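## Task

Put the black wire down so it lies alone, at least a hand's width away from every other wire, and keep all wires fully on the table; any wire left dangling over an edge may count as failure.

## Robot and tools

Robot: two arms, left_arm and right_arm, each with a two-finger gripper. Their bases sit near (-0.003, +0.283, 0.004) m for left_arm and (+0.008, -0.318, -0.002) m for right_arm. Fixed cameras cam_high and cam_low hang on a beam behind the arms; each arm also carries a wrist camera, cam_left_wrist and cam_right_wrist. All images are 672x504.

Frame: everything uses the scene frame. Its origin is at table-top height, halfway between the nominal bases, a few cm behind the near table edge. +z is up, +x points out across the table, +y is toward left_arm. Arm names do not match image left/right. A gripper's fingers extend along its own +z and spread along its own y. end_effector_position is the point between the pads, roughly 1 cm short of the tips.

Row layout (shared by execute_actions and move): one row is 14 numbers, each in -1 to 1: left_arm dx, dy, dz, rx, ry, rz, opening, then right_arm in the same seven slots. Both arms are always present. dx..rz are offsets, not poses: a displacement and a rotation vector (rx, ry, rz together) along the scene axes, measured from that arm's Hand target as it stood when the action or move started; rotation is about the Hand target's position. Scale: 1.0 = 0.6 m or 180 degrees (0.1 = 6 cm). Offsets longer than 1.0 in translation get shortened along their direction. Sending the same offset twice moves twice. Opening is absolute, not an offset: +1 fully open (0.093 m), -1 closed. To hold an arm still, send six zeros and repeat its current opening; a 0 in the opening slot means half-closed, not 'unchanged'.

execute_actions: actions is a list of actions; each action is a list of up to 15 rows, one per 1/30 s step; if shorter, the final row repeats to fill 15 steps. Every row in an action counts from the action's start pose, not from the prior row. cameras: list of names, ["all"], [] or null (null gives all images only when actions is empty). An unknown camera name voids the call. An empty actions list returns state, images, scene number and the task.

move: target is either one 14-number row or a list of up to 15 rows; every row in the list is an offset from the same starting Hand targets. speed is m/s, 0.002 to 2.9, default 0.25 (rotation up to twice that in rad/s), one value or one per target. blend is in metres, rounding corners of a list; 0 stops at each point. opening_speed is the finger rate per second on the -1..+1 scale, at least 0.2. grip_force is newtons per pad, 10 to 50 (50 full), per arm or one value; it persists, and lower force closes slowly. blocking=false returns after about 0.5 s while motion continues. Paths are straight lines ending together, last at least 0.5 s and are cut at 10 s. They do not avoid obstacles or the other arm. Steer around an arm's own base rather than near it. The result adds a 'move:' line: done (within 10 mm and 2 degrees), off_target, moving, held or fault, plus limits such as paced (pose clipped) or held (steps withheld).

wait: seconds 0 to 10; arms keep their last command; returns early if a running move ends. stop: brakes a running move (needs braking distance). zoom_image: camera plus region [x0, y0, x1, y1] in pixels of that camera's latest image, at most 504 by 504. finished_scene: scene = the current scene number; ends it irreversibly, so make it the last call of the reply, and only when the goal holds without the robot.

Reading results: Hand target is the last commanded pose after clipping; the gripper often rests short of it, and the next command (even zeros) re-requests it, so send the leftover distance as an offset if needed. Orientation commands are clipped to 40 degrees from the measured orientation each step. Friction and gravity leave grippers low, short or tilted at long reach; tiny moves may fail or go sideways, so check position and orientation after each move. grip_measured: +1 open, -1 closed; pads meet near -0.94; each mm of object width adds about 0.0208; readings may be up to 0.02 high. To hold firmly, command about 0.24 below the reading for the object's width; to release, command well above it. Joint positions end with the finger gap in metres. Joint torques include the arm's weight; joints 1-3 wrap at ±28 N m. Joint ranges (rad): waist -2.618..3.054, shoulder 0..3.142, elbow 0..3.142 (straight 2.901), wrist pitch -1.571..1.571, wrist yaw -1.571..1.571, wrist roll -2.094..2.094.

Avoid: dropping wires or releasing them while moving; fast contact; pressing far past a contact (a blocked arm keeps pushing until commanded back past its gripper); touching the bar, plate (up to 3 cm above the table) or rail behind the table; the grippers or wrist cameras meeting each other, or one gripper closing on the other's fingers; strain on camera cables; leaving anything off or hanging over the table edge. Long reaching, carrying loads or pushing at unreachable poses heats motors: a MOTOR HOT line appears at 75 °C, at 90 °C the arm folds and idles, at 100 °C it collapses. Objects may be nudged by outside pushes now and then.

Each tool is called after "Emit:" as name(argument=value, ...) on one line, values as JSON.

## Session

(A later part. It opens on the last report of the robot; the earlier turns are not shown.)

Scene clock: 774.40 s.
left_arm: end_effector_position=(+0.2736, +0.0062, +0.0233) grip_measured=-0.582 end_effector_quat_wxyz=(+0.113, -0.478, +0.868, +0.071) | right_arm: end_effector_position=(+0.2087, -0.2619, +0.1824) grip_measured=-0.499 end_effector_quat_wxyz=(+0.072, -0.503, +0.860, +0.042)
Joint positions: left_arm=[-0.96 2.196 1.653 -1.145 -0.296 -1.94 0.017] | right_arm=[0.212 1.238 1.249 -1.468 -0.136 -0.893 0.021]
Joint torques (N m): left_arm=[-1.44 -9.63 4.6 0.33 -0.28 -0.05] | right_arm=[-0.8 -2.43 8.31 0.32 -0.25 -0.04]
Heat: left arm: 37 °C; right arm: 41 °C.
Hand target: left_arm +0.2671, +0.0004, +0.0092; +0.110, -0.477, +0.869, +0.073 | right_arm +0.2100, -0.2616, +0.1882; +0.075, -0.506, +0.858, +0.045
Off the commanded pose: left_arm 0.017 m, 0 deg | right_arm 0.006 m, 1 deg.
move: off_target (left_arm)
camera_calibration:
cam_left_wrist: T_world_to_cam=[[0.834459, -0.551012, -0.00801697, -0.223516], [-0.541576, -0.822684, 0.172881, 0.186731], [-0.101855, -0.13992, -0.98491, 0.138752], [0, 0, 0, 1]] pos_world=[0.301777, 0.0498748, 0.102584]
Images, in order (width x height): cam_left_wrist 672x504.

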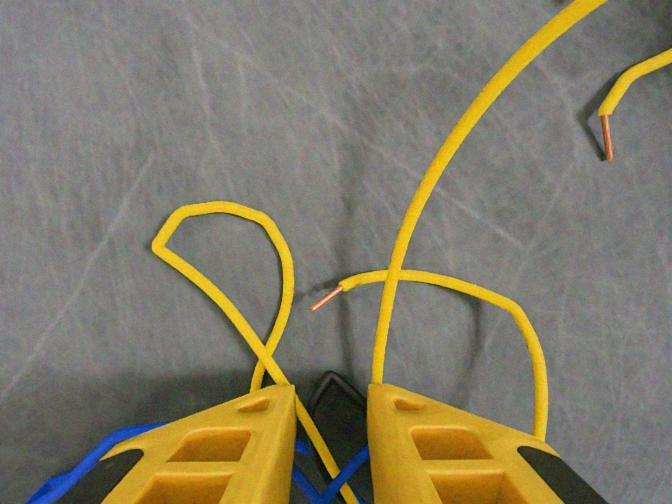

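Emit:
move(target=[-0.004,-0.004,-0.022,0,0,0,-0.6,0,0,0,0,0,0,-0.5], speed=0.08, cameras=["cam_left_wrist"])

Emit:
zoom_image(camera="cam_left_wrist", region=[220, 300, 460, 500])

Scene clock: 775.63 s.
left_arm: end_effector_position=(+0.2727, +0.0051, +0.0198) grip_measured=-0.598 end_effector_quat_wxyz=(+0.117, -0.479, +0.867, +0.068) | right_arm: end_effector_position=(+0.2087, -0.2619, +0.1824) grip_measured=-0.499 end_effector_quat_wxyz=(+0.072, -0.503, +0.860, +0.042)
Joint positions: left_arm=[-0.966 2.196 1.637 -1.124 -0.302 -1.948 0.016] | right_arm=[0.212 1.238 1.249 -1.468 -0.136 -0.893 0.021]
Joint torques (N m): left_arm=[-1.48 -7.91 3.9 0.56 -0.21 0] | right_arm=[-0.81 -2.47 8.31 0.33 -0.25 -0.03]
Heat: left arm: 37 °C; right arm: 41 °C.
Hand target: left_arm +0.2647, -0.0020, -0.0040; +0.110, -0.477, +0.869, +0.074 | right_arm +0.2100, -0.2616, +0.1882; +0.075, -0.506, +0.858, +0.045
Off the commanded pose: left_arm 0.026 m, 1 deg | right_arm 0.006 m, 1 deg.
move: off_target (left_arm)
camera_calibration:
cam_left_wrist: T_world_to_cam=[[0.835754, -0.549102, 0.0013764, -0.223939], [-0.541417, -0.823633, 0.168809, 0.185983], [-0.0915599, -0.141828, -0.985648, 0.132257], [0, 0, 0, 1]] pos_world=[0.299962, 0.0489743, 0.0992709]
Images, in order (width x height): cam_left_wrist 672x504.

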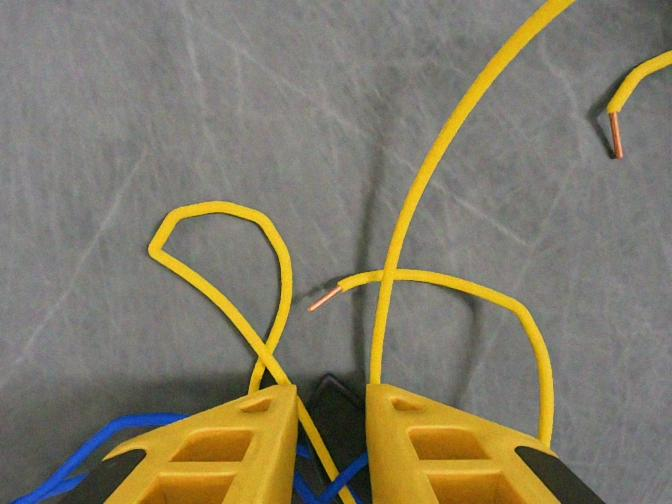

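Scaled by 2.100.

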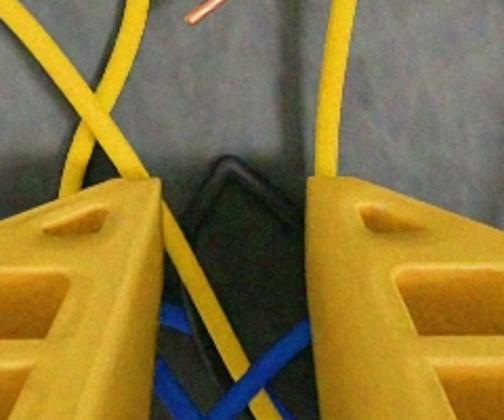

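Emit:
move(target=[[0.008,0.008,0.012,0,0,0,-1,0,0,0,0,0,0,-0.5]], speed=0.1, cameras=["cam_left_wrist"])

Emit:
zoom_image(camera="cam_left_wrist", region=[220, 300, 460, 500])

Scene clock: 776.97 s.
left_arm: end_effector_position=(+0.2717, +0.0051, +0.0185) grip_measured=-0.978 end_effector_quat_wxyz=(+0.117, -0.479, +0.868, +0.068) | right_arm: end_effector_position=(+0.2087, -0.2619, +0.1824) grip_measured=-0.499 end_effector_quat_wxyz=(+0.072, -0.503, +0.860, +0.042)
Joint positions: left_arm=[-0.967 2.196 1.633 -1.121 -0.301 -1.949 0] | right_arm=[0.212 1.238 1.249 -1.468 -0.136 -0.893 0.021]
Joint torques (N m): left_arm=[0.29 -8.96 4.96 0.33 -0.23 0.12] | right_arm=[-0.79 -2.51 8.36 0.33 -0.26 -0.04]
Heat: left arm: 38 °C; right arm: 41 °C.
Hand target: left_arm +0.2695, +0.0027, +0.0031; +0.110, -0.477, +0.869, +0.074 | right_arm +0.2100, -0.2616, +0.1882; +0.075, -0.506, +0.858, +0.045
Off the commanded pose: left_arm 0.016 m, 1 deg | right_arm 0.006 m, 1 deg.
move: off_target (left_arm)
camera_calibration:
cam_left_wrist: T_world_to_cam=[[0.835125, -0.55006, -0.000229842, -0.222988], [-0.542113, -0.82313, 0.169027, 0.185769], [-0.093164, -0.141034, -0.985611, 0.131313], [0, 0, 0, 1]] pos_world=[0.299164, 0.0487748, 0.0979728]
Images, in order (width x height): cam_left_wrist 672x504.

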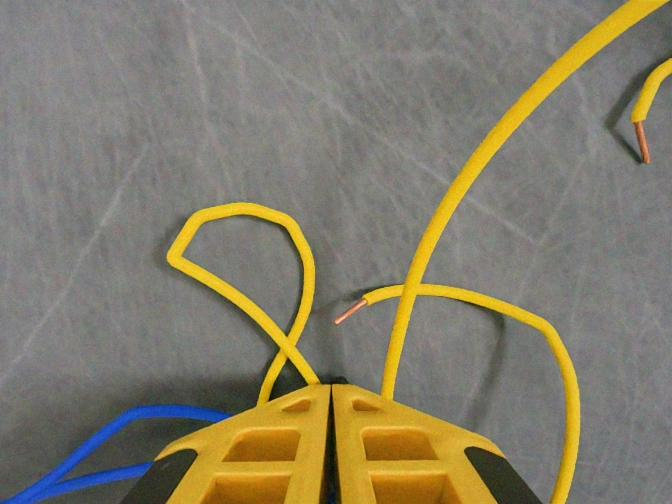

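Scaled by 2.100.

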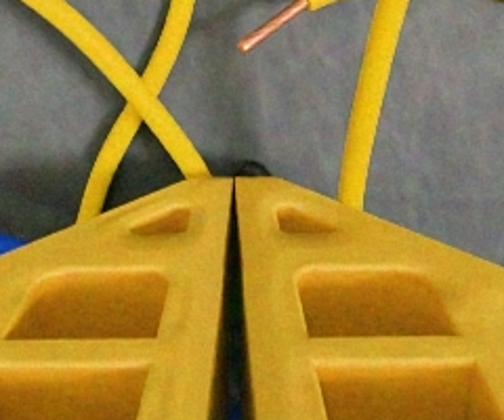

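Emit:
move(target=[0,0,0.12,0,0,0,-1, 0,0,0,0,0,0,-0.5], speed=0.12, cameras=["cam_left_wrist","cam_right_wrist"])

Scene clock: 779.87 s.
left_arm: end_effector_position=(+0.2685, +0.0110, +0.0568) grip_measured=-0.978 end_effector_quat_wxyz=(+0.109, -0.473, +0.869, +0.100) | right_arm: end_effector_position=(+0.2087, -0.2619, +0.1824) grip_measured=-0.499 end_effector_quat_wxyz=(+0.072, -0.503, +0.860, +0.042)
Joint positions: left_arm=[-0.967 2.194 1.779 -1.334 -0.295 -1.949 0] | right_arm=[0.212 1.238 1.249 -1.468 -0.136 -0.893 0.021]
Joint torques (N m): left_arm=[-0.77 -15.2 8.23 -0.22 -0.31 0.02] | right_arm=[-0.84 -2.5 8.28 0.33 -0.25 -0.04]
Heat: left arm: 38 °C; right arm: 41 °C.
Hand target: left_arm +0.2695, +0.0028, +0.0751; +0.110, -0.477, +0.869, +0.074 | right_arm +0.2100, -0.2616, +0.1882; +0.075, -0.506, +0.858, +0.045
Off the commanded pose: left_arm 0.020 m, 3 deg | right_arm 0.006 m, 1 deg.
move: off_target (left_arm)
camera_calibration:
cam_left_wrist: T_world_to_cam=[[0.832364, -0.550575, -0.0635324, -0.21264], [-0.537093, -0.829596, 0.152645, 0.182107], [-0.136749, -0.0929337, -0.986237, 0.180818], [0, 0, 0, 1]] pos_world=[0.29953, 0.0508054, 0.137022]
cam_right_wrist: T_world_to_cam=[[0.875615, -0.482994, -0.00382887, -0.306593], [-0.461545, -0.839014, 0.288153, -0.138118], [-0.142389, -0.250544, -0.957577, 0.225038], [0, 0, 0, 1]] pos_world=[0.236753, -0.207583, 0.254116]
Images, in order (width x height): cam_left_wrist 672x504, cam_right_wrist 672x504.

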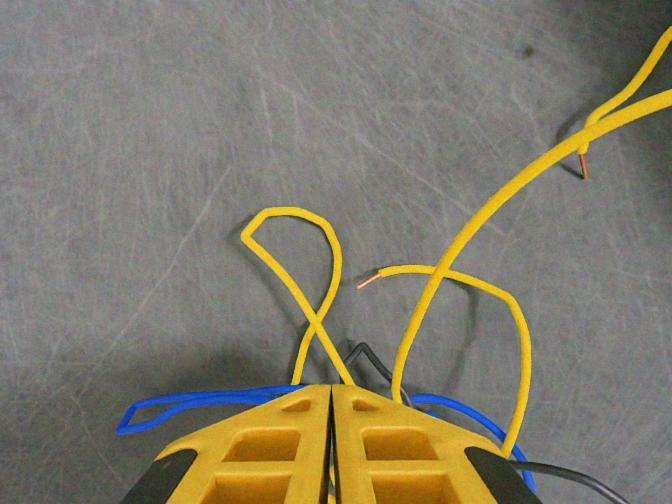

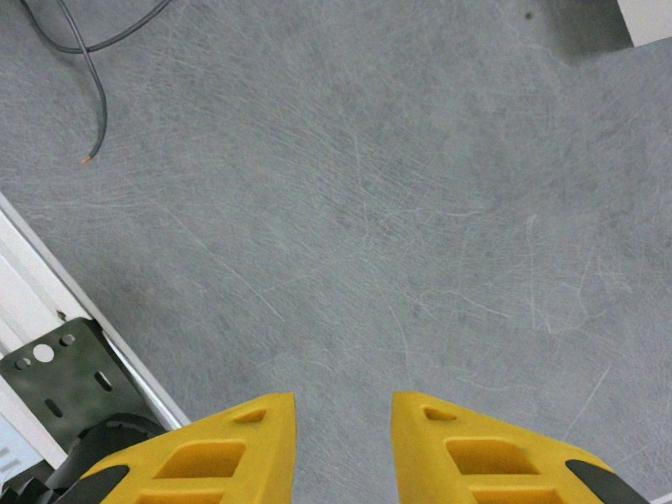

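Emit:
zoom_image(camera="cam_left_wrist", region=[220, 280, 560, 500])

Emit:
zoom_image(camera="cam_right_wrist", region=[0, 0, 260, 200])

Scaled by 1.482.

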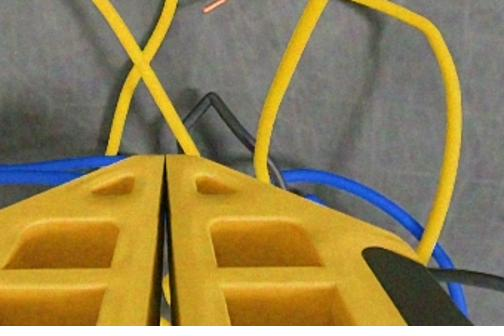

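Scaled by 1.938.

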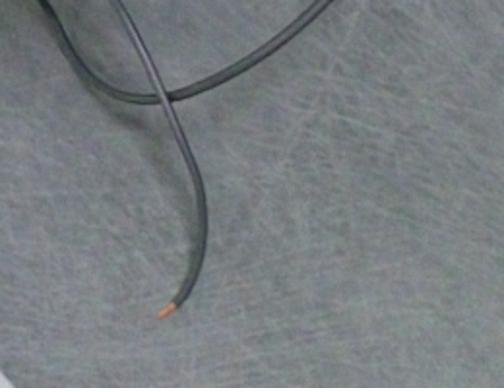

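Emit:
move(target=[-0.035,-0.06,0.14,0,0,0,-0.5, 0,0,0,0,0,0,-0.5], speed=0.2, cameras=["cam_left_wrist"])

Emit:
zoom_image(camera="cam_left_wrist", region=[200, 100, 600, 400])

Scene clock: 782.67 s.
left_arm: end_effector_position=(+0.2507, -0.0290, +0.1393) grip_measured=-0.502 end_effector_quat_wxyz=(+0.117, -0.464, +0.877, +0.043) | right_arm: end_effector_position=(+0.2087, -0.2619, +0.1824) grip_measured=-0.499 end_effector_quat_wxyz=(+0.072, -0.503, +0.860, +0.042)
Joint positions: left_arm=[-1.07 2.178 2.085 -1.565 -0.288 -2.01 0.021] | right_arm=[0.212 1.238 1.249 -1.468 -0.136 -0.893 0.021]
Joint torques (N m): left_arm=[-0.64 -15.24 8.35 0 -0.23 -0.05] | right_arm=[-0.8 -2.45 8.32 0.34 -0.26 -0.02]
Heat: left arm: 40 °C; right arm: 41 °C.
Hand target: left_arm +0.2486, -0.0332, +0.1592; +0.110, -0.477, +0.869, +0.073 | right_arm +0.2100, -0.2616, +0.1882; +0.075, -0.506, +0.858, +0.045
Off the commanded pose: left_arm 0.020 m, 4 deg | right_arm 0.006 m, 1 deg.
joint sent to its limit (left arm) — joint 4 (wrist pitch), lower limit. The joint targets are off in orientation, not in position.
move: off_target (left_arm)
camera_calibration:
cam_left_wrist: T_world_to_cam=[[0.81147, -0.582974, 0.040703, -0.224865], [-0.579017, -0.792627, 0.191, 0.132995], [-0.079086, -0.178559, -0.980746, 0.238387], [0, 0, 0, 1]] pos_world=[0.278331, 0.0168912, 0.217547]
Images, in order (width x height): cam_left_wrist 672x504.

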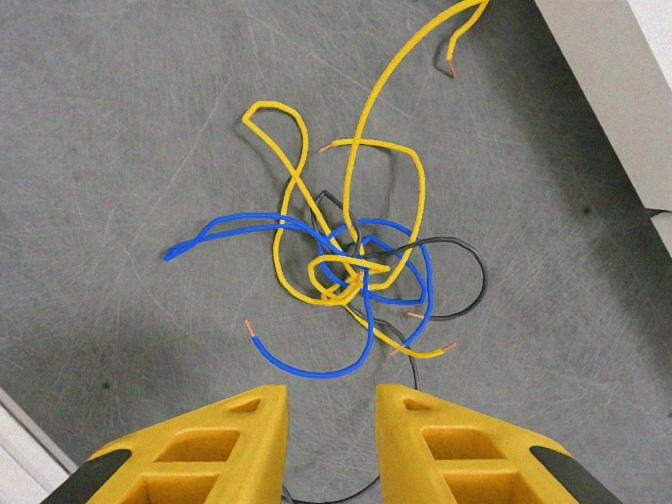

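Scaled by 1.260.

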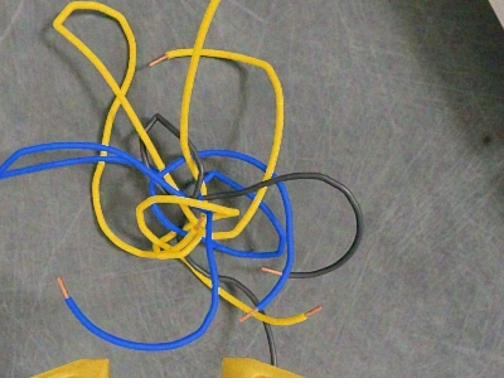

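Emit:
zoom_image(camera="cam_left_wrist", region=[290, 170, 450, 310])

Scaled by 3.150.

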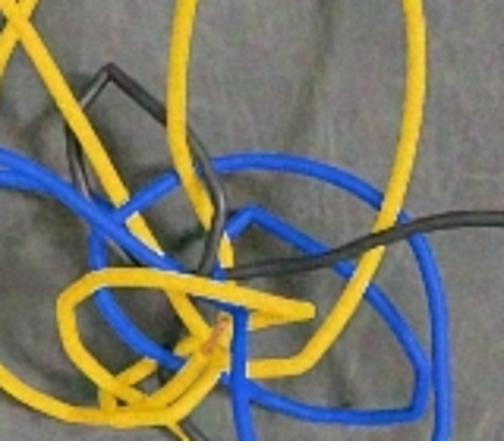

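Emit:
zoom_image(camera="cam_left_wrist", region=[310, 185, 380, 245])

Emit:
zoom_image(camera="cam_left_wrist", region=[330, 225, 430, 310])

Scaled by 7.200.

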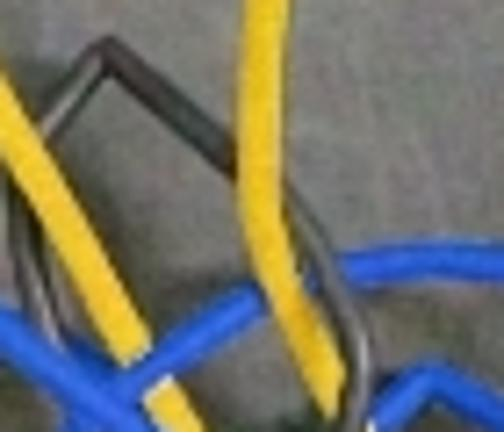

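Scaled by 5.040.

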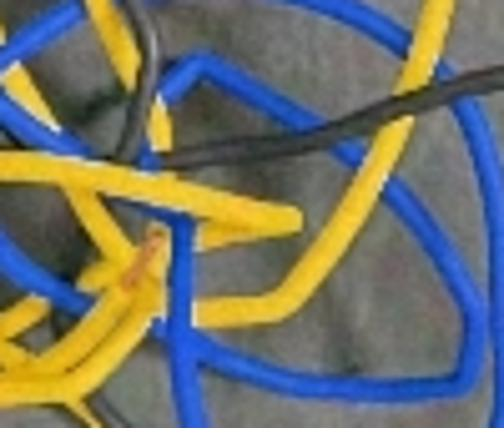

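Emit:
move(target=[[0.0707,0.1237,-0.1,0,0,0,-1, 0,0,0,0,0,0,-0.5],[0.0707,0.1237,-0.262,0,0,0,-1, 0,0,0,0,0,0,-0.5],[0.1523,0.0653,-0.262,0,0,0,-1, 0,0,0,0,0,0,-0.5],[0.1523,0.0653,-0.1,0,0,0,-1, 0,0,0,0,0,0,-0.5],[0.01,0.02,0,0,0,0,-0.5, 0,0,0,0,0,0,-0.5]], speed=[0.25,0.12,0.08,0.2,0.25], blend=[0.01,0,0,0.03,0], cameras=["cam_left_wrist"])

Emit:
zoom_image(camera="cam_left_wrist", region=[260, 140, 440, 300])

Scene clock: 793.83 s.
left_arm: end_effector_position=(+0.2586, -0.0245, +0.1546) grip_measured=-0.502 end_effector_quat_wxyz=(+0.118, -0.466, +0.877, +0.024) | right_arm: end_effector_position=(+0.2087, -0.2619, +0.1824) grip_measured=-0.499 end_effector_quat_wxyz=(+0.072, -0.503, +0.860, +0.042)
Joint positions: left_arm=[-1.05 2.146 2.1 -1.567 -0.289 -1.987 0.021] | right_arm=[0.212 1.238 1.249 -1.468 -0.136 -0.893 0.021]
Joint torques (N m): left_arm=[-0.18 -13.74 4.96 0.08 -0.31 -0.06] | right_arm=[-0.83 -2.44 8.32 0.33 -0.24 -0.04]
Heat: left arm: 44 °C; right arm: 41 °C.
Hand target: left_arm +0.2545, -0.0212, +0.1592; +0.110, -0.477, +0.869, +0.074 | right_arm +0.2100, -0.2616, +0.1882; +0.075, -0.506, +0.858, +0.045
Off the commanded pose: left_arm 0.007 m, 6 deg | right_arm 0.006 m, 1 deg.
joint sent to its limit (left arm) — joint 4 (wrist pitch), lower limit. The joint targets are off in orientation, not in position.
move: off_target (left_arm); target 5's new opening was sent with left_arm's hand 0.007 m and 6 deg from that target
camera_calibration:
cam_left_wrist: T_world_to_cam=[[0.810352, -0.581023, 0.0757766, -0.234359], [-0.582906, -0.78623, 0.205091, 0.137252], [-0.0595846, -0.210366, -0.975805, 0.248112], [0, 0, 0, 1]] pos_world=[0.284702, 0.0239377, 0.231719]
Images, in order (width x height): cam_left_wrist 672x504.

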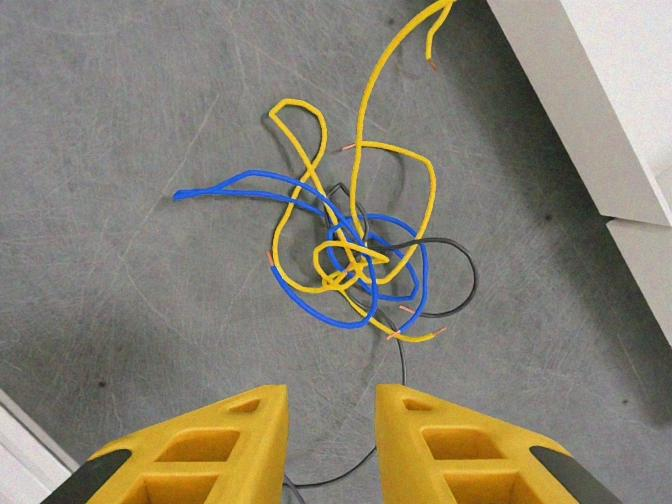

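Scaled by 2.800.

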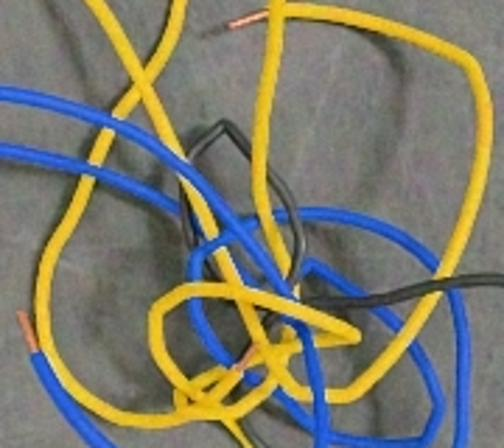

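Emit:
zoom_image(camera="cam_left_wrist", region=[310, 175, 390, 255])

Scaled by 6.300.

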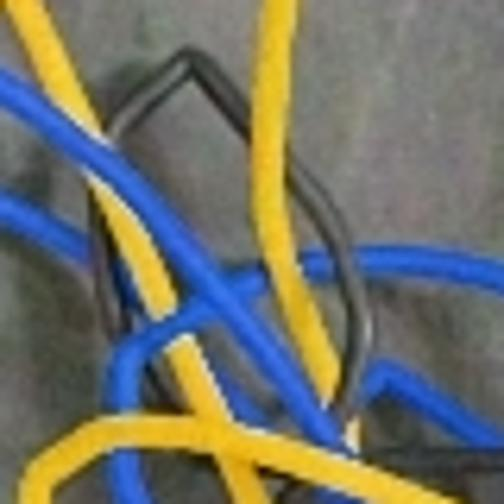

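Emit:
move(target=[[0.1832,0.1077,-0.132,0,0,-0.2056,-0.3, 0,0,0,0,0,0,-0.5],[0.1832,0.1077,-0.2587,0,0,-0.2056,-0.3, 0,0,0,0,0,0,-0.5],[0.1832,0.1077,-0.2587,0,0,-0.2056,-1, 0,0,0,0,0,0,-0.5],[0.1832,0.1077,-0.1,0,0,-0.2056,-1, 0,0,0,0,0,0,-0.5]], speed=[0.3,0.12,0.1,0.15], cameras=["cam_left_wrist"])

Scene clock: 803.47 s.
left_arm: end_effector_position=(+0.3627, +0.0502, +0.0806) grip_measured=-0.974 end_effector_quat_wxyz=(+0.115, -0.176, +0.976, +0.054) | right_arm: end_effector_position=(+0.2087, -0.2619, +0.1824) grip_measured=-0.499 end_effector_quat_wxyz=(+0.072, -0.503, +0.860, +0.042)
Joint positions: left_arm=[-0.736 2.135 1.811 -1.174 -0.297 -1.035 0] | right_arm=[0.212 1.238 1.249 -1.468 -0.136 -0.893 0.021]
Joint torques (N m): left_arm=[-0.68 -14.71 8.75 0.38 -0.31 0.1] | right_arm=[-0.81 -2.47 8.28 0.34 -0.26 -0.04]
Heat: left arm: 45 °C; right arm: 41 °C.
Hand target: left_arm +0.3645, +0.0434, +0.0992; +0.128, -0.177, +0.975, +0.035 | right_arm +0.2100, -0.2616, +0.1882; +0.075, -0.506, +0.858, +0.045
Off the commanded pose: left_arm 0.020 m, 3 deg | right_arm 0.006 m, 1 deg.
move: off_target (left_arm); target 3's new opening was sent with left_arm's hand 0.015 m and 2 deg from that target
camera_calibration:
cam_left_wrist: T_world_to_cam=[[0.337061, -0.939673, -0.0583403, -0.0692879], [-0.919591, -0.341876, 0.193578, 0.372528], [-0.201846, -0.0115985, -0.979349, 0.239759], [0, 0, 0, 1]] pos_world=[0.414322, 0.0650312, 0.158652]
Images, in order (width x height): cam_left_wrist 672x504.

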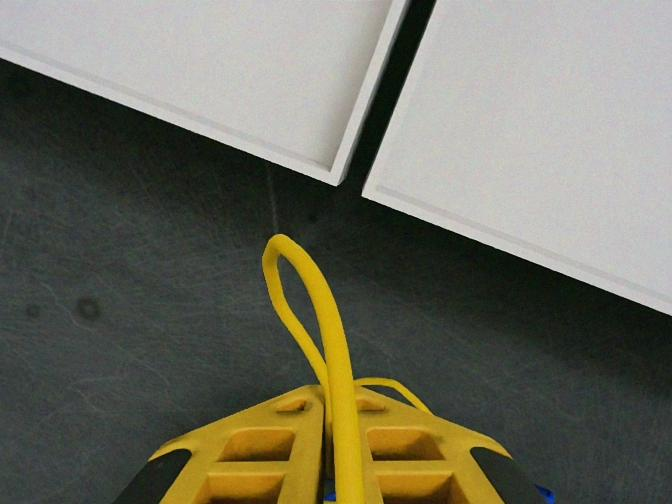

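Emit:
move(target=[[0.0458,-0.1507,-0.0035,0,0,-0.1389,-1, 0,0,0,0,0,0,-0.5],[0.0458,-0.1507,-0.0035,0,0,-0.1389,-0.6, 0,0,0,0,0,0,-0.5]], speed=[0.12,0.1], cameras=["cam_left_wrist","cam_right_wrist"])

Scene clock: 807.57 s.
left_arm: end_effector_position=(+0.3958, -0.0358, +0.1010) grip_measured=-0.602 end_effector_quat_wxyz=(+0.137, +0.025, +0.990, +0.010) | right_arm: end_effector_position=(+0.2087, -0.2619, +0.1824) grip_measured=-0.499 end_effector_quat_wxyz=(+0.072, -0.503, +0.860, +0.042)
Joint positions: left_arm=[-0.812 2.391 2.304 -1.29 -0.249 -0.686 0.016] | right_arm=[0.212 1.238 1.249 -1.468 -0.136 -0.893 0.021]
Joint torques (N m): left_arm=[-1.48 -11.79 9.26 0.66 -0.17 0.21] | right_arm=[-0.77 -2.44 8.31 0.34 -0.26 -0.05]
Heat: left arm: 45 °C; right arm: 41 °C.
Hand target: left_arm +0.3919, -0.0469, +0.0971; +0.132, +0.039, +0.990, +0.006 | right_arm +0.2100, -0.2616, +0.1882; +0.075, -0.506, +0.858, +0.045
Off the commanded pose: left_arm 0.012 m, 2 deg | right_arm 0.006 m, 1 deg.
move: off_target (left_arm); target 2's new opening was sent with left_arm's hand 0.013 m and 2 deg from that target
camera_calibration:
cam_left_wrist: T_world_to_cam=[[-0.068114, -0.997463, -0.0207041, -0.00553279], [-0.984038, 0.0637487, 0.166146, 0.412525], [-0.164404, 0.0316905, -0.985884, 0.252814], [0, 0, 0, 1]] pos_world=[0.447128, -0.0398285, 0.180591]
cam_right_wrist: T_world_to_cam=[[0.875615, -0.482994, -0.00382887, -0.306593], [-0.461545, -0.839014, 0.288153, -0.138118], [-0.142389, -0.250544, -0.957577, 0.225038], [0, 0, 0, 1]] pos_world=[0.236753, -0.207583, 0.254116]
Images, in order (width x height): cam_left_wrist 672x504, cam_right_wrist 672x504.

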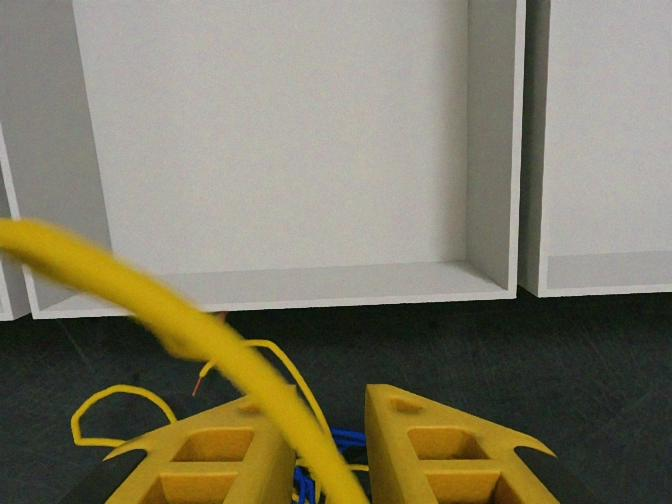

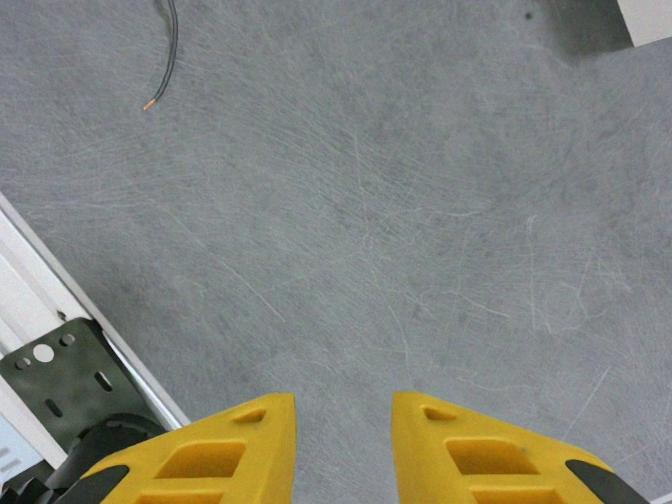

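Emit:
wait(seconds=0.3, cameras=["cam_left_wrist","cam_high"])

Emit:
zoom_image(camera="cam_high", region=[240, 120, 480, 300])

Scene clock: 808.10 s.
left_arm: end_effector_position=(+0.3958, -0.0358, +0.1010) grip_measured=-0.602 end_effector_quat_wxyz=(+0.137, +0.025, +0.990, +0.010) | right_arm: end_effector_position=(+0.2087, -0.2619, +0.1824) grip_measured=-0.499 end_effector_quat_wxyz=(+0.072, -0.503, +0.860, +0.042)
Joint positions: left_arm=[-0.812 2.391 2.304 -1.29 -0.249 -0.686 0.016] | right_arm=[0.212 1.238 1.249 -1.468 -0.136 -0.893 0.021]
Joint torques (N m): left_arm=[-1.28 -11.95 9.37 0.66 -0.18 0.22] | right_arm=[-0.83 -2.47 8.34 0.34 -0.26 -0.02]
Heat: left arm: 46 °C; right arm: 41 °C.
Hand target: left_arm +0.3920, -0.0469, +0.0971; +0.132, +0.039, +0.990, +0.006 | right_arm +0.2100, -0.2616, +0.1882; +0.075, -0.506, +0.858, +0.045
Tool commands: left_gripper/opening=-0.6 right_gripper/opening=-0.5
Off the commanded pose: left_arm 0.012 m, 2 deg | right_arm 0.006 m, 1 deg.
wait: 0.30 s; at rest from the start
camera_calibration:
cam_left_wrist: T_world_to_cam=[[-0.068114, -0.997463, -0.0207041, -0.00553279], [-0.984038, 0.0637487, 0.166146, 0.412525], [-0.164404, 0.0316905, -0.985884, 0.252814], [0, 0, 0, 1]] pos_world=[0.447128, -0.0398285, 0.180591]
Images, in order (width x height): cam_high 672x504, cam_left_wrist 672x504.

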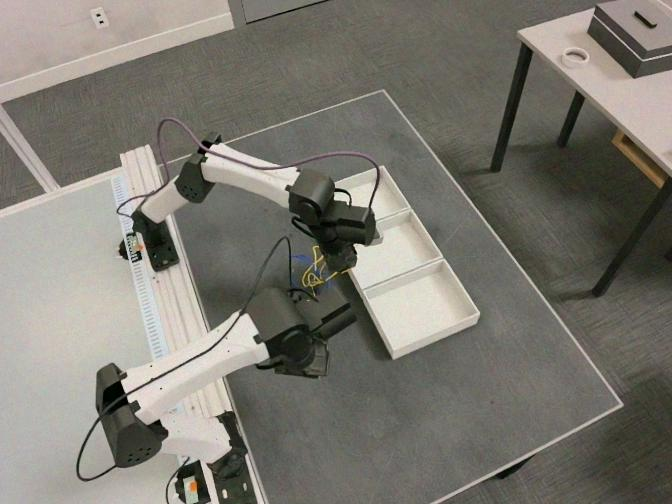

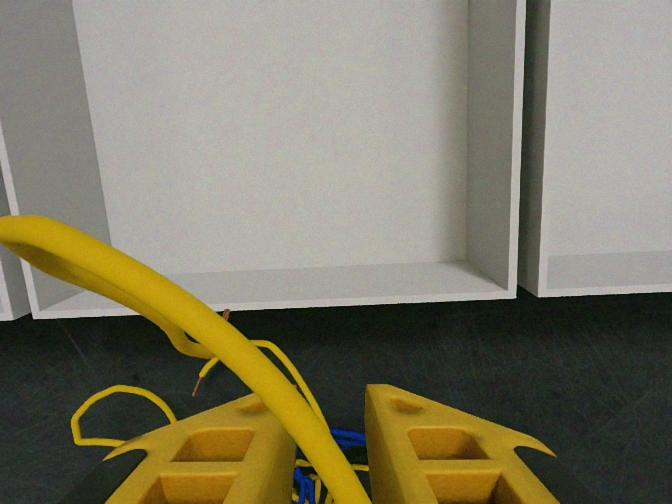

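Scaled by 2.100.

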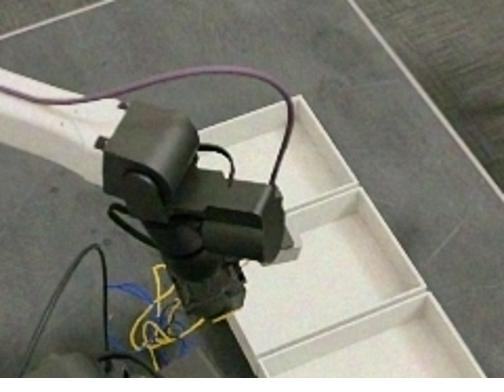

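Emit:
move(target=[[-0.0833,0,0.005,0,0,0,-0.5, 0,0,0,0,0,0,-0.5],[-0.2,0.1383,0.113,0,0,-0.3889,-0.5, 0,0,0,0,0,0,-0.5]], speed=[0.15,0.25], blend=[0.02,0], cameras=["cam_left_wrist"])

Emit:
zoom_image(camera="cam_left_wrist", region=[220, 140, 460, 320])

Scene clock: 812.63 s.
left_arm: end_effector_position=(+0.2775, +0.0327, +0.1594) grip_measured=-0.502 end_effector_quat_wxyz=(+0.109, +0.595, +0.794, -0.064) | right_arm: end_effector_position=(+0.2087, -0.2619, +0.1824) grip_measured=-0.499 end_effector_quat_wxyz=(+0.072, -0.503, +0.860, +0.042)
Joint positions: left_arm=[-0.769 1.755 1.589 -1.174 0.059 0.563 0.021] | right_arm=[0.212 1.238 1.249 -1.468 -0.136 -0.893 0.021]
Joint torques (N m): left_arm=[0.57 -11.45 5.7 0.74 0.13 0.25] | right_arm=[-0.8 -2.44 8.28 0.34 -0.25 -0.04]
Heat: left arm: 46 °C; right arm: 42 °C.
Hand target: left_arm +0.2720, +0.0361, +0.1649; +0.112, +0.600, +0.789, -0.071 | right_arm +0.2100, -0.2616, +0.1882; +0.075, -0.506, +0.858, +0.045
Off the commanded pose: left_arm 0.008 m, 1 deg | right_arm 0.006 m, 1 deg.
move: done
camera_calibration:
cam_left_wrist: T_world_to_cam=[[-0.96444, -0.263396, -0.0218743, 0.280857], [-0.262716, 0.946301, 0.188399, 0.0494576], [-0.028924, 0.187447, -0.981849, 0.245542], [0, 0, 0, 1]] pos_world=[0.290965, -0.0188513, 0.237911]
Images, in order (width x height): cam_left_wrist 672x504.

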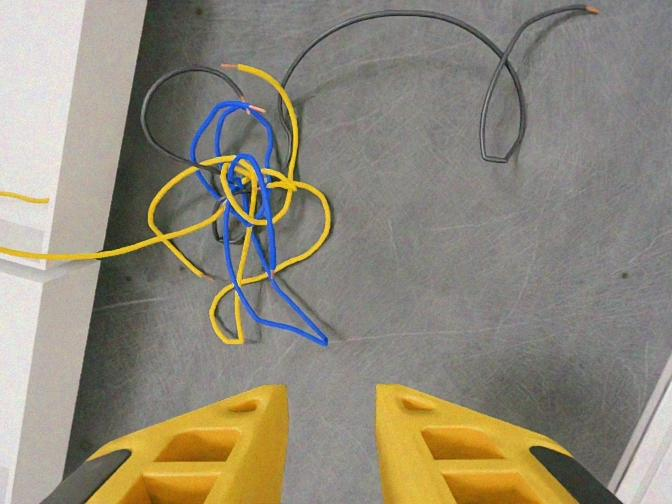

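Scaled by 2.100.

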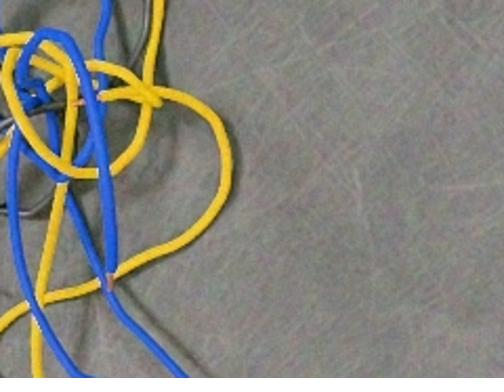

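Emit:
zoom_image(camera="cam_left_wrist", region=[170, 130, 310, 270])

Emit:
zoom_image(camera="cam_left_wrist", region=[195, 150, 275, 250])

Scaled by 3.600.

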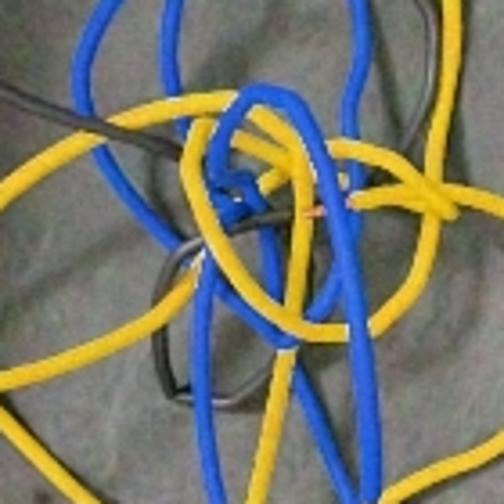

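Scaled by 5.040.

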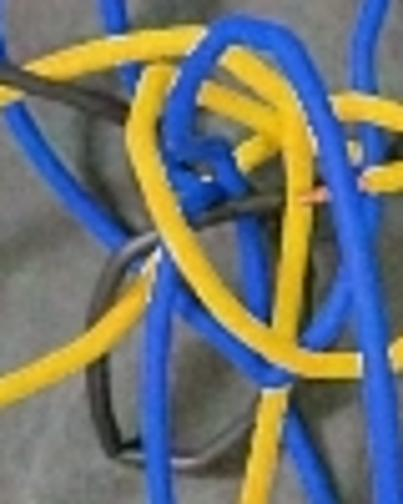

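Emit:
zoom_image(camera="cam_left_wrist", region=[205, 160, 265, 205])

Emit:
zoom_image(camera="cam_left_wrist", region=[200, 190, 260, 250])

Scaled by 8.400.

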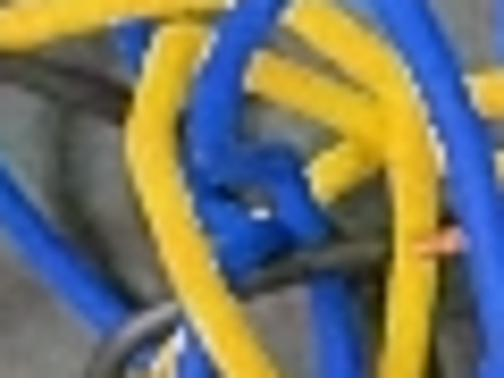

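Scaled by 8.400.

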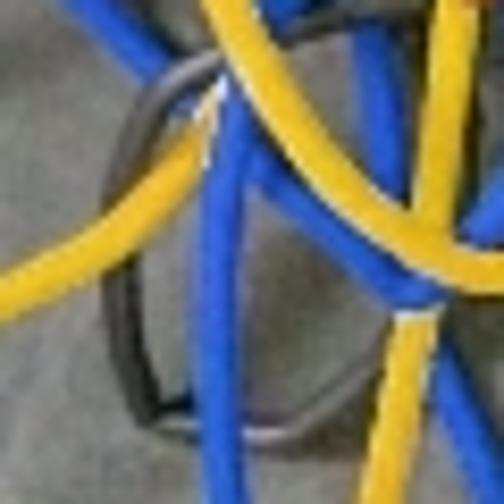

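Emit:
move(target=[[0.02,0.0698,-0.175,0,0,0,-0.2, 0,0,0,0,0,0,-0.5],[0.02,0.0698,-0.268,0,0,0,-0.2, 0,0,0,0,0,0,-0.5],[0.02,0.0698,-0.268,0,0,0,-1, 0,0,0,0,0,0,-0.5],[0.0,0.065,-0.215,0,0,0,-1, 0,0,0,0,0,0,-0.5],[-0.0733,0.06,-0.24,0,0,0,-1, 0,0,0,0,0,0,-0.5],[-0.0733,0.06,-0.258,0,0,0,-0.5, 0,0,0,0,0,0,-0.5],[-0.0733,0.06,-0.1,0,0,0,-0.5, 0,0,0,0,0,0,-0.5],[0,0,0,0,0,0,-0.55, 0,0,0,0,0,0,-0.5]], speed=[0.3,0.12,0.1,0.12,0.12,0.1,0.2,0.3], blend=[0.01,0,0,0.01,0.01,0,0.02,0], cameras=["cam_left_wrist"])

Emit:
zoom_image(camera="cam_left_wrist", region=[170, 150, 310, 290])

Scene clock: 821.67 s.
left_arm: end_effector_position=(+0.2712, +0.0420, +0.1626) grip_measured=-0.548 end_effector_quat_wxyz=(+0.111, +0.598, +0.790, -0.073) | right_arm: end_effector_position=(+0.2087, -0.2619, +0.1824) grip_measured=-0.499 end_effector_quat_wxyz=(+0.072, -0.503, +0.860, +0.042)
Joint positions: left_arm=[-0.751 1.709 1.546 -1.174 0.082 0.586 0.019] | right_arm=[0.212 1.238 1.249 -1.468 -0.136 -0.893 0.021]
Joint torques (N m): left_arm=[-1.43 -6.75 9.25 0.76 -0.1 0.07] | right_arm=[-0.8 -2.44 8.28 0.34 -0.25 -0.02]
Heat: left arm: 44 °C; right arm: 42 °C.
Hand target: left_arm +0.2719, +0.0361, +0.1649; +0.112, +0.600, +0.789, -0.071 | right_arm +0.2100, -0.2616, +0.1882; +0.075, -0.506, +0.858, +0.045
Off the commanded pose: left_arm 0.006 m, 0 deg | right_arm 0.006 m, 1 deg.
move: done; blend cut to 0.0054 m at target 5; target 3's new opening was sent with left_arm's hand 0.012 m and 1 deg from that target
camera_calibration:
cam_left_wrist: T_world_to_cam=[[-0.967026, -0.254427, -0.0112831, 0.275931], [-0.252464, 0.951852, 0.173895, 0.0376636], [-0.0335038, 0.17101, -0.9847, 0.249035], [0, 0, 0, 1]] pos_world=[0.284685, -0.00823316, 0.241788]
Images, in order (width x height): cam_left_wrist 672x504.

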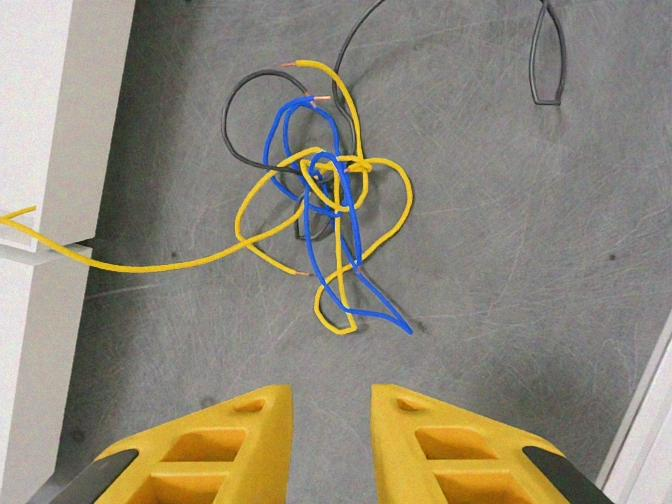

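Scaled by 3.600.

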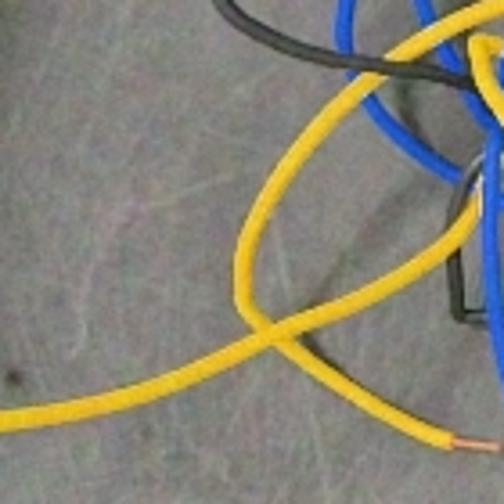

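Emit:
zoom_image(camera="cam_left_wrist", region=[280, 150, 380, 250])

Scaled by 5.040.

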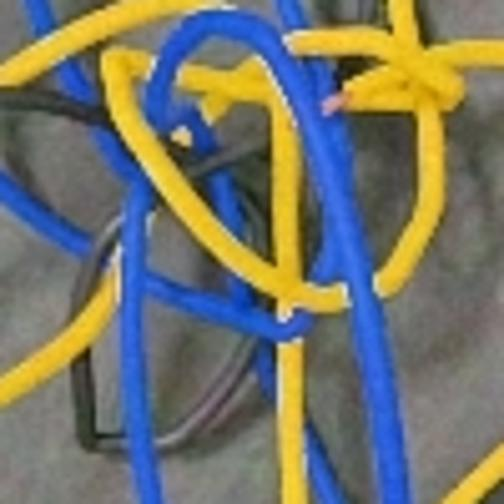

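Emit:
move(target=[0.0968,0.24,0.0585,0,0,0,-0.55, -0.0333,0.4193,-0.0137,0,0,-0.172,-0.2], speed=0.3, cameras=["cam_right_wrist"])

Scene clock: 831.00 s.
left_arm: end_effector_position=(+0.3279, +0.1832, +0.1940) grip_measured=-0.548 end_effector_quat_wxyz=(+0.104, +0.594, +0.795, -0.066) | right_arm: end_effector_position=(+0.1878, -0.0114, +0.1760) grip_measured=-0.202 end_effector_quat_wxyz=(+0.081, -0.265, +0.961, +0.025)
Joint positions: left_arm=[-0.286 1.701 1.699 -1.401 0.159 1.034 0.019] | right_arm=[1.138 1.751 1.698 -1.359 0.087 0.54 0.036]
Joint torques (N m): left_arm=[0.25 -7.27 9.16 0.55 0.19 0.24] | right_arm=[-0.12 -6.48 8.64 0.46 0.17 0.18]
Heat: left arm: 42 °C; right arm: 42 °C.
Hand target: left_arm +0.3300, +0.1800, +0.2000; +0.112, +0.600, +0.789, -0.071 | right_arm +0.1900, -0.0100, +0.1801; +0.084, -0.258, +0.962, +0.023
Off the commanded pose: left_arm 0.007 m, 1 deg | right_arm 0.005 m, 1 deg.
move: done
camera_calibration:
cam_right_wrist: T_world_to_cam=[[0.519245, -0.854572, -0.00949853, -0.103584], [-0.817994, -0.500178, 0.284093, 0.135769], [-0.247529, -0.139744, -0.95875, 0.299958], [0, 0, 0, 1]] pos_world=[0.239092, 0.0213061, 0.248029]
Images, in order (width x height): cam_right_wrist 672x504.

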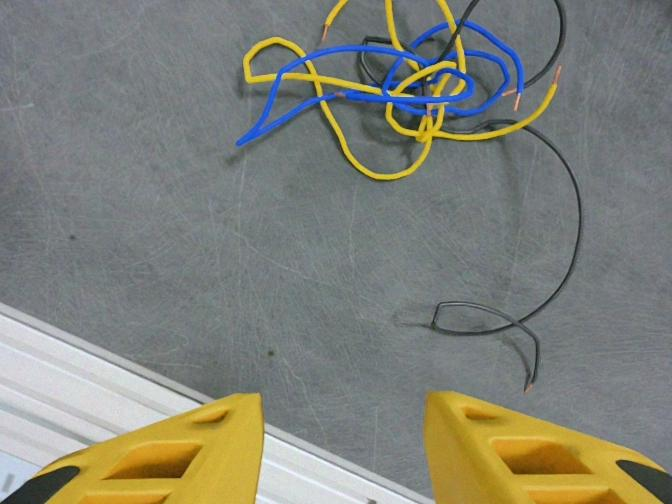

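Emit:
zoom_image(camera="cam_right_wrist", region=[340, 0, 500, 150])

Emit:
zoom_image(camera="cam_right_wrist", region=[345, 20, 405, 80])

Scaled by 3.150.

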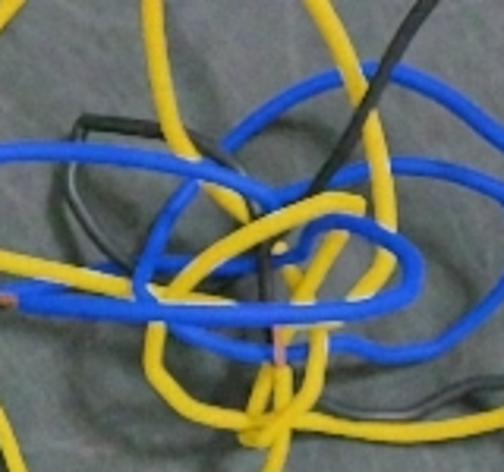

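Scaled by 8.400.

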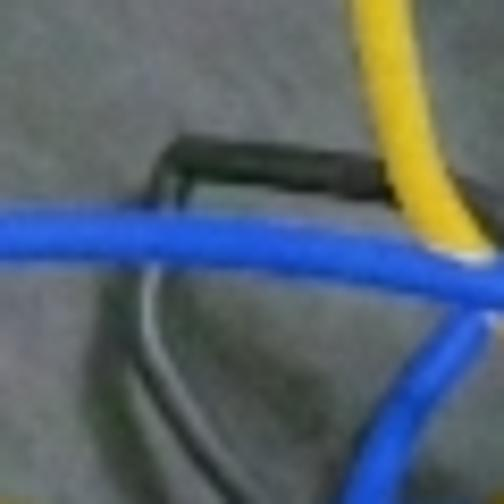

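Emit:
zoom_image(camera="cam_right_wrist", region=[400, 45, 450, 95])

Emit:
zoom_image(camera="cam_right_wrist", region=[400, 85, 460, 145])

Scaled by 10.080.

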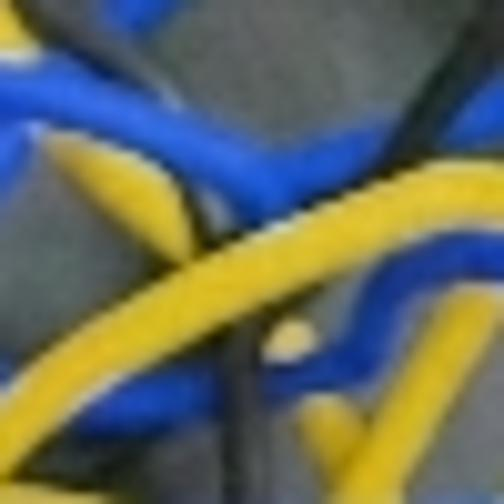

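Scaled by 8.400.

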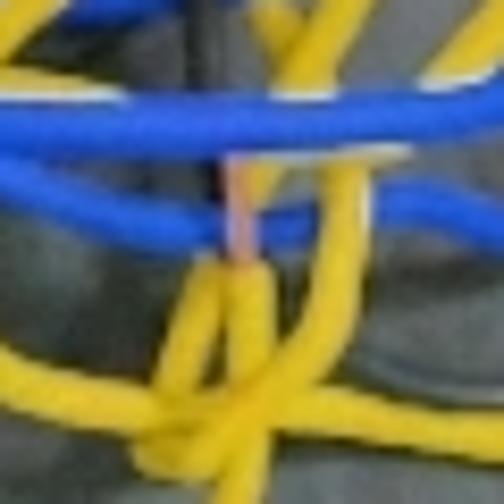

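Emit:
move(target=[0,0,0,0,0,0,-0.55, 0.1355,0.056,-0.1768,0,0,0,-0.72], speed=0.2, cameras=["cam_right_wrist"])

Emit:
zoom_image(camera="cam_right_wrist", region=[240, 280, 440, 450])

Scene clock: 836.33 s.
left_arm: end_effector_position=(+0.3278, +0.1832, +0.1940) grip_measured=-0.548 end_effector_quat_wxyz=(+0.105, +0.594, +0.795, -0.066) | right_arm: end_effector_position=(+0.2694, +0.0204, +0.0741) grip_measured=-0.719 end_effector_quat_wxyz=(+0.083, -0.254, +0.964, +0.017)
Joint positions: left_arm=[-0.286 1.701 1.699 -1.401 0.159 1.035 0.019] | right_arm=[1 2.033 1.672 -1.049 0.081 0.424 0.011]
Joint torques (N m): left_arm=[0.09 -7.46 8.95 0.55 0.23 0.26] | right_arm=[-0.53 -9.26 6.84 0.74 -0.04 -0.03]
Heat: left arm: 42 °C; right arm: 43 °C.
Hand target: left_arm +0.3301, +0.1799, +0.2000; +0.112, +0.600, +0.789, -0.071 | right_arm +0.2714, +0.0236, +0.0741; +0.084, -0.258, +0.962, +0.023
Off the commanded pose: left_arm 0.007 m, 1 deg | right_arm 0.004 m, 1 deg.
move: done
camera_calibration:
cam_right_wrist: T_world_to_cam=[[0.499248, -0.866441, 0.00553193, -0.115288], [-0.830959, -0.476975, 0.286362, 0.2503], [-0.245477, -0.147562, -0.958106, 0.22643], [0, 0, 0, 1]] pos_world=[0.32113, 0.052909, 0.145906]
Images, in order (width x height): cam_right_wrist 672x504.

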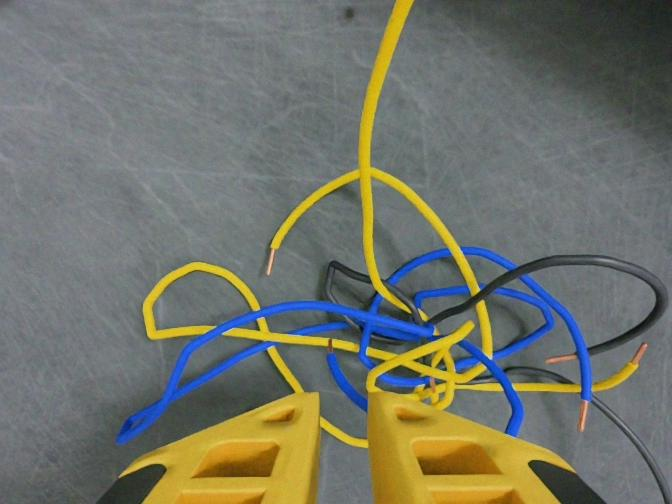

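Scaled by 2.520.

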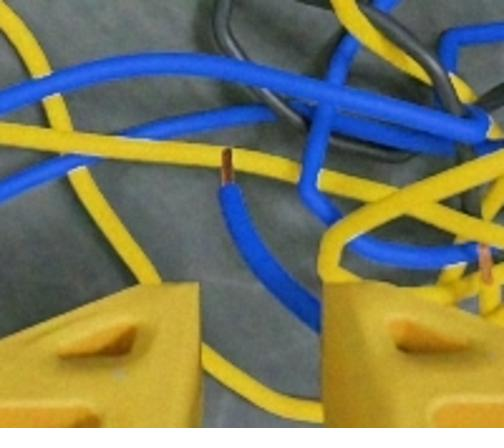

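Emit:
zoom_image(camera="cam_right_wrist", region=[310, 240, 470, 400])

Scaled by 3.150.

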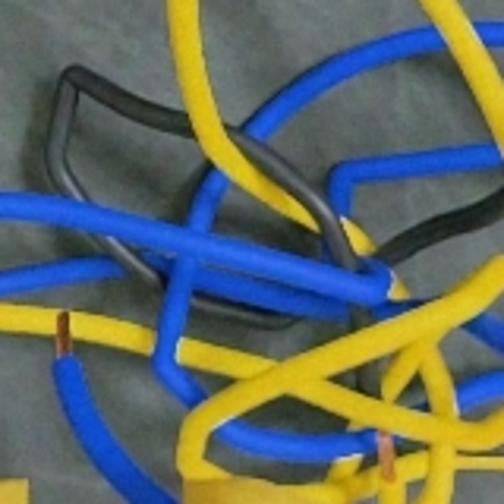

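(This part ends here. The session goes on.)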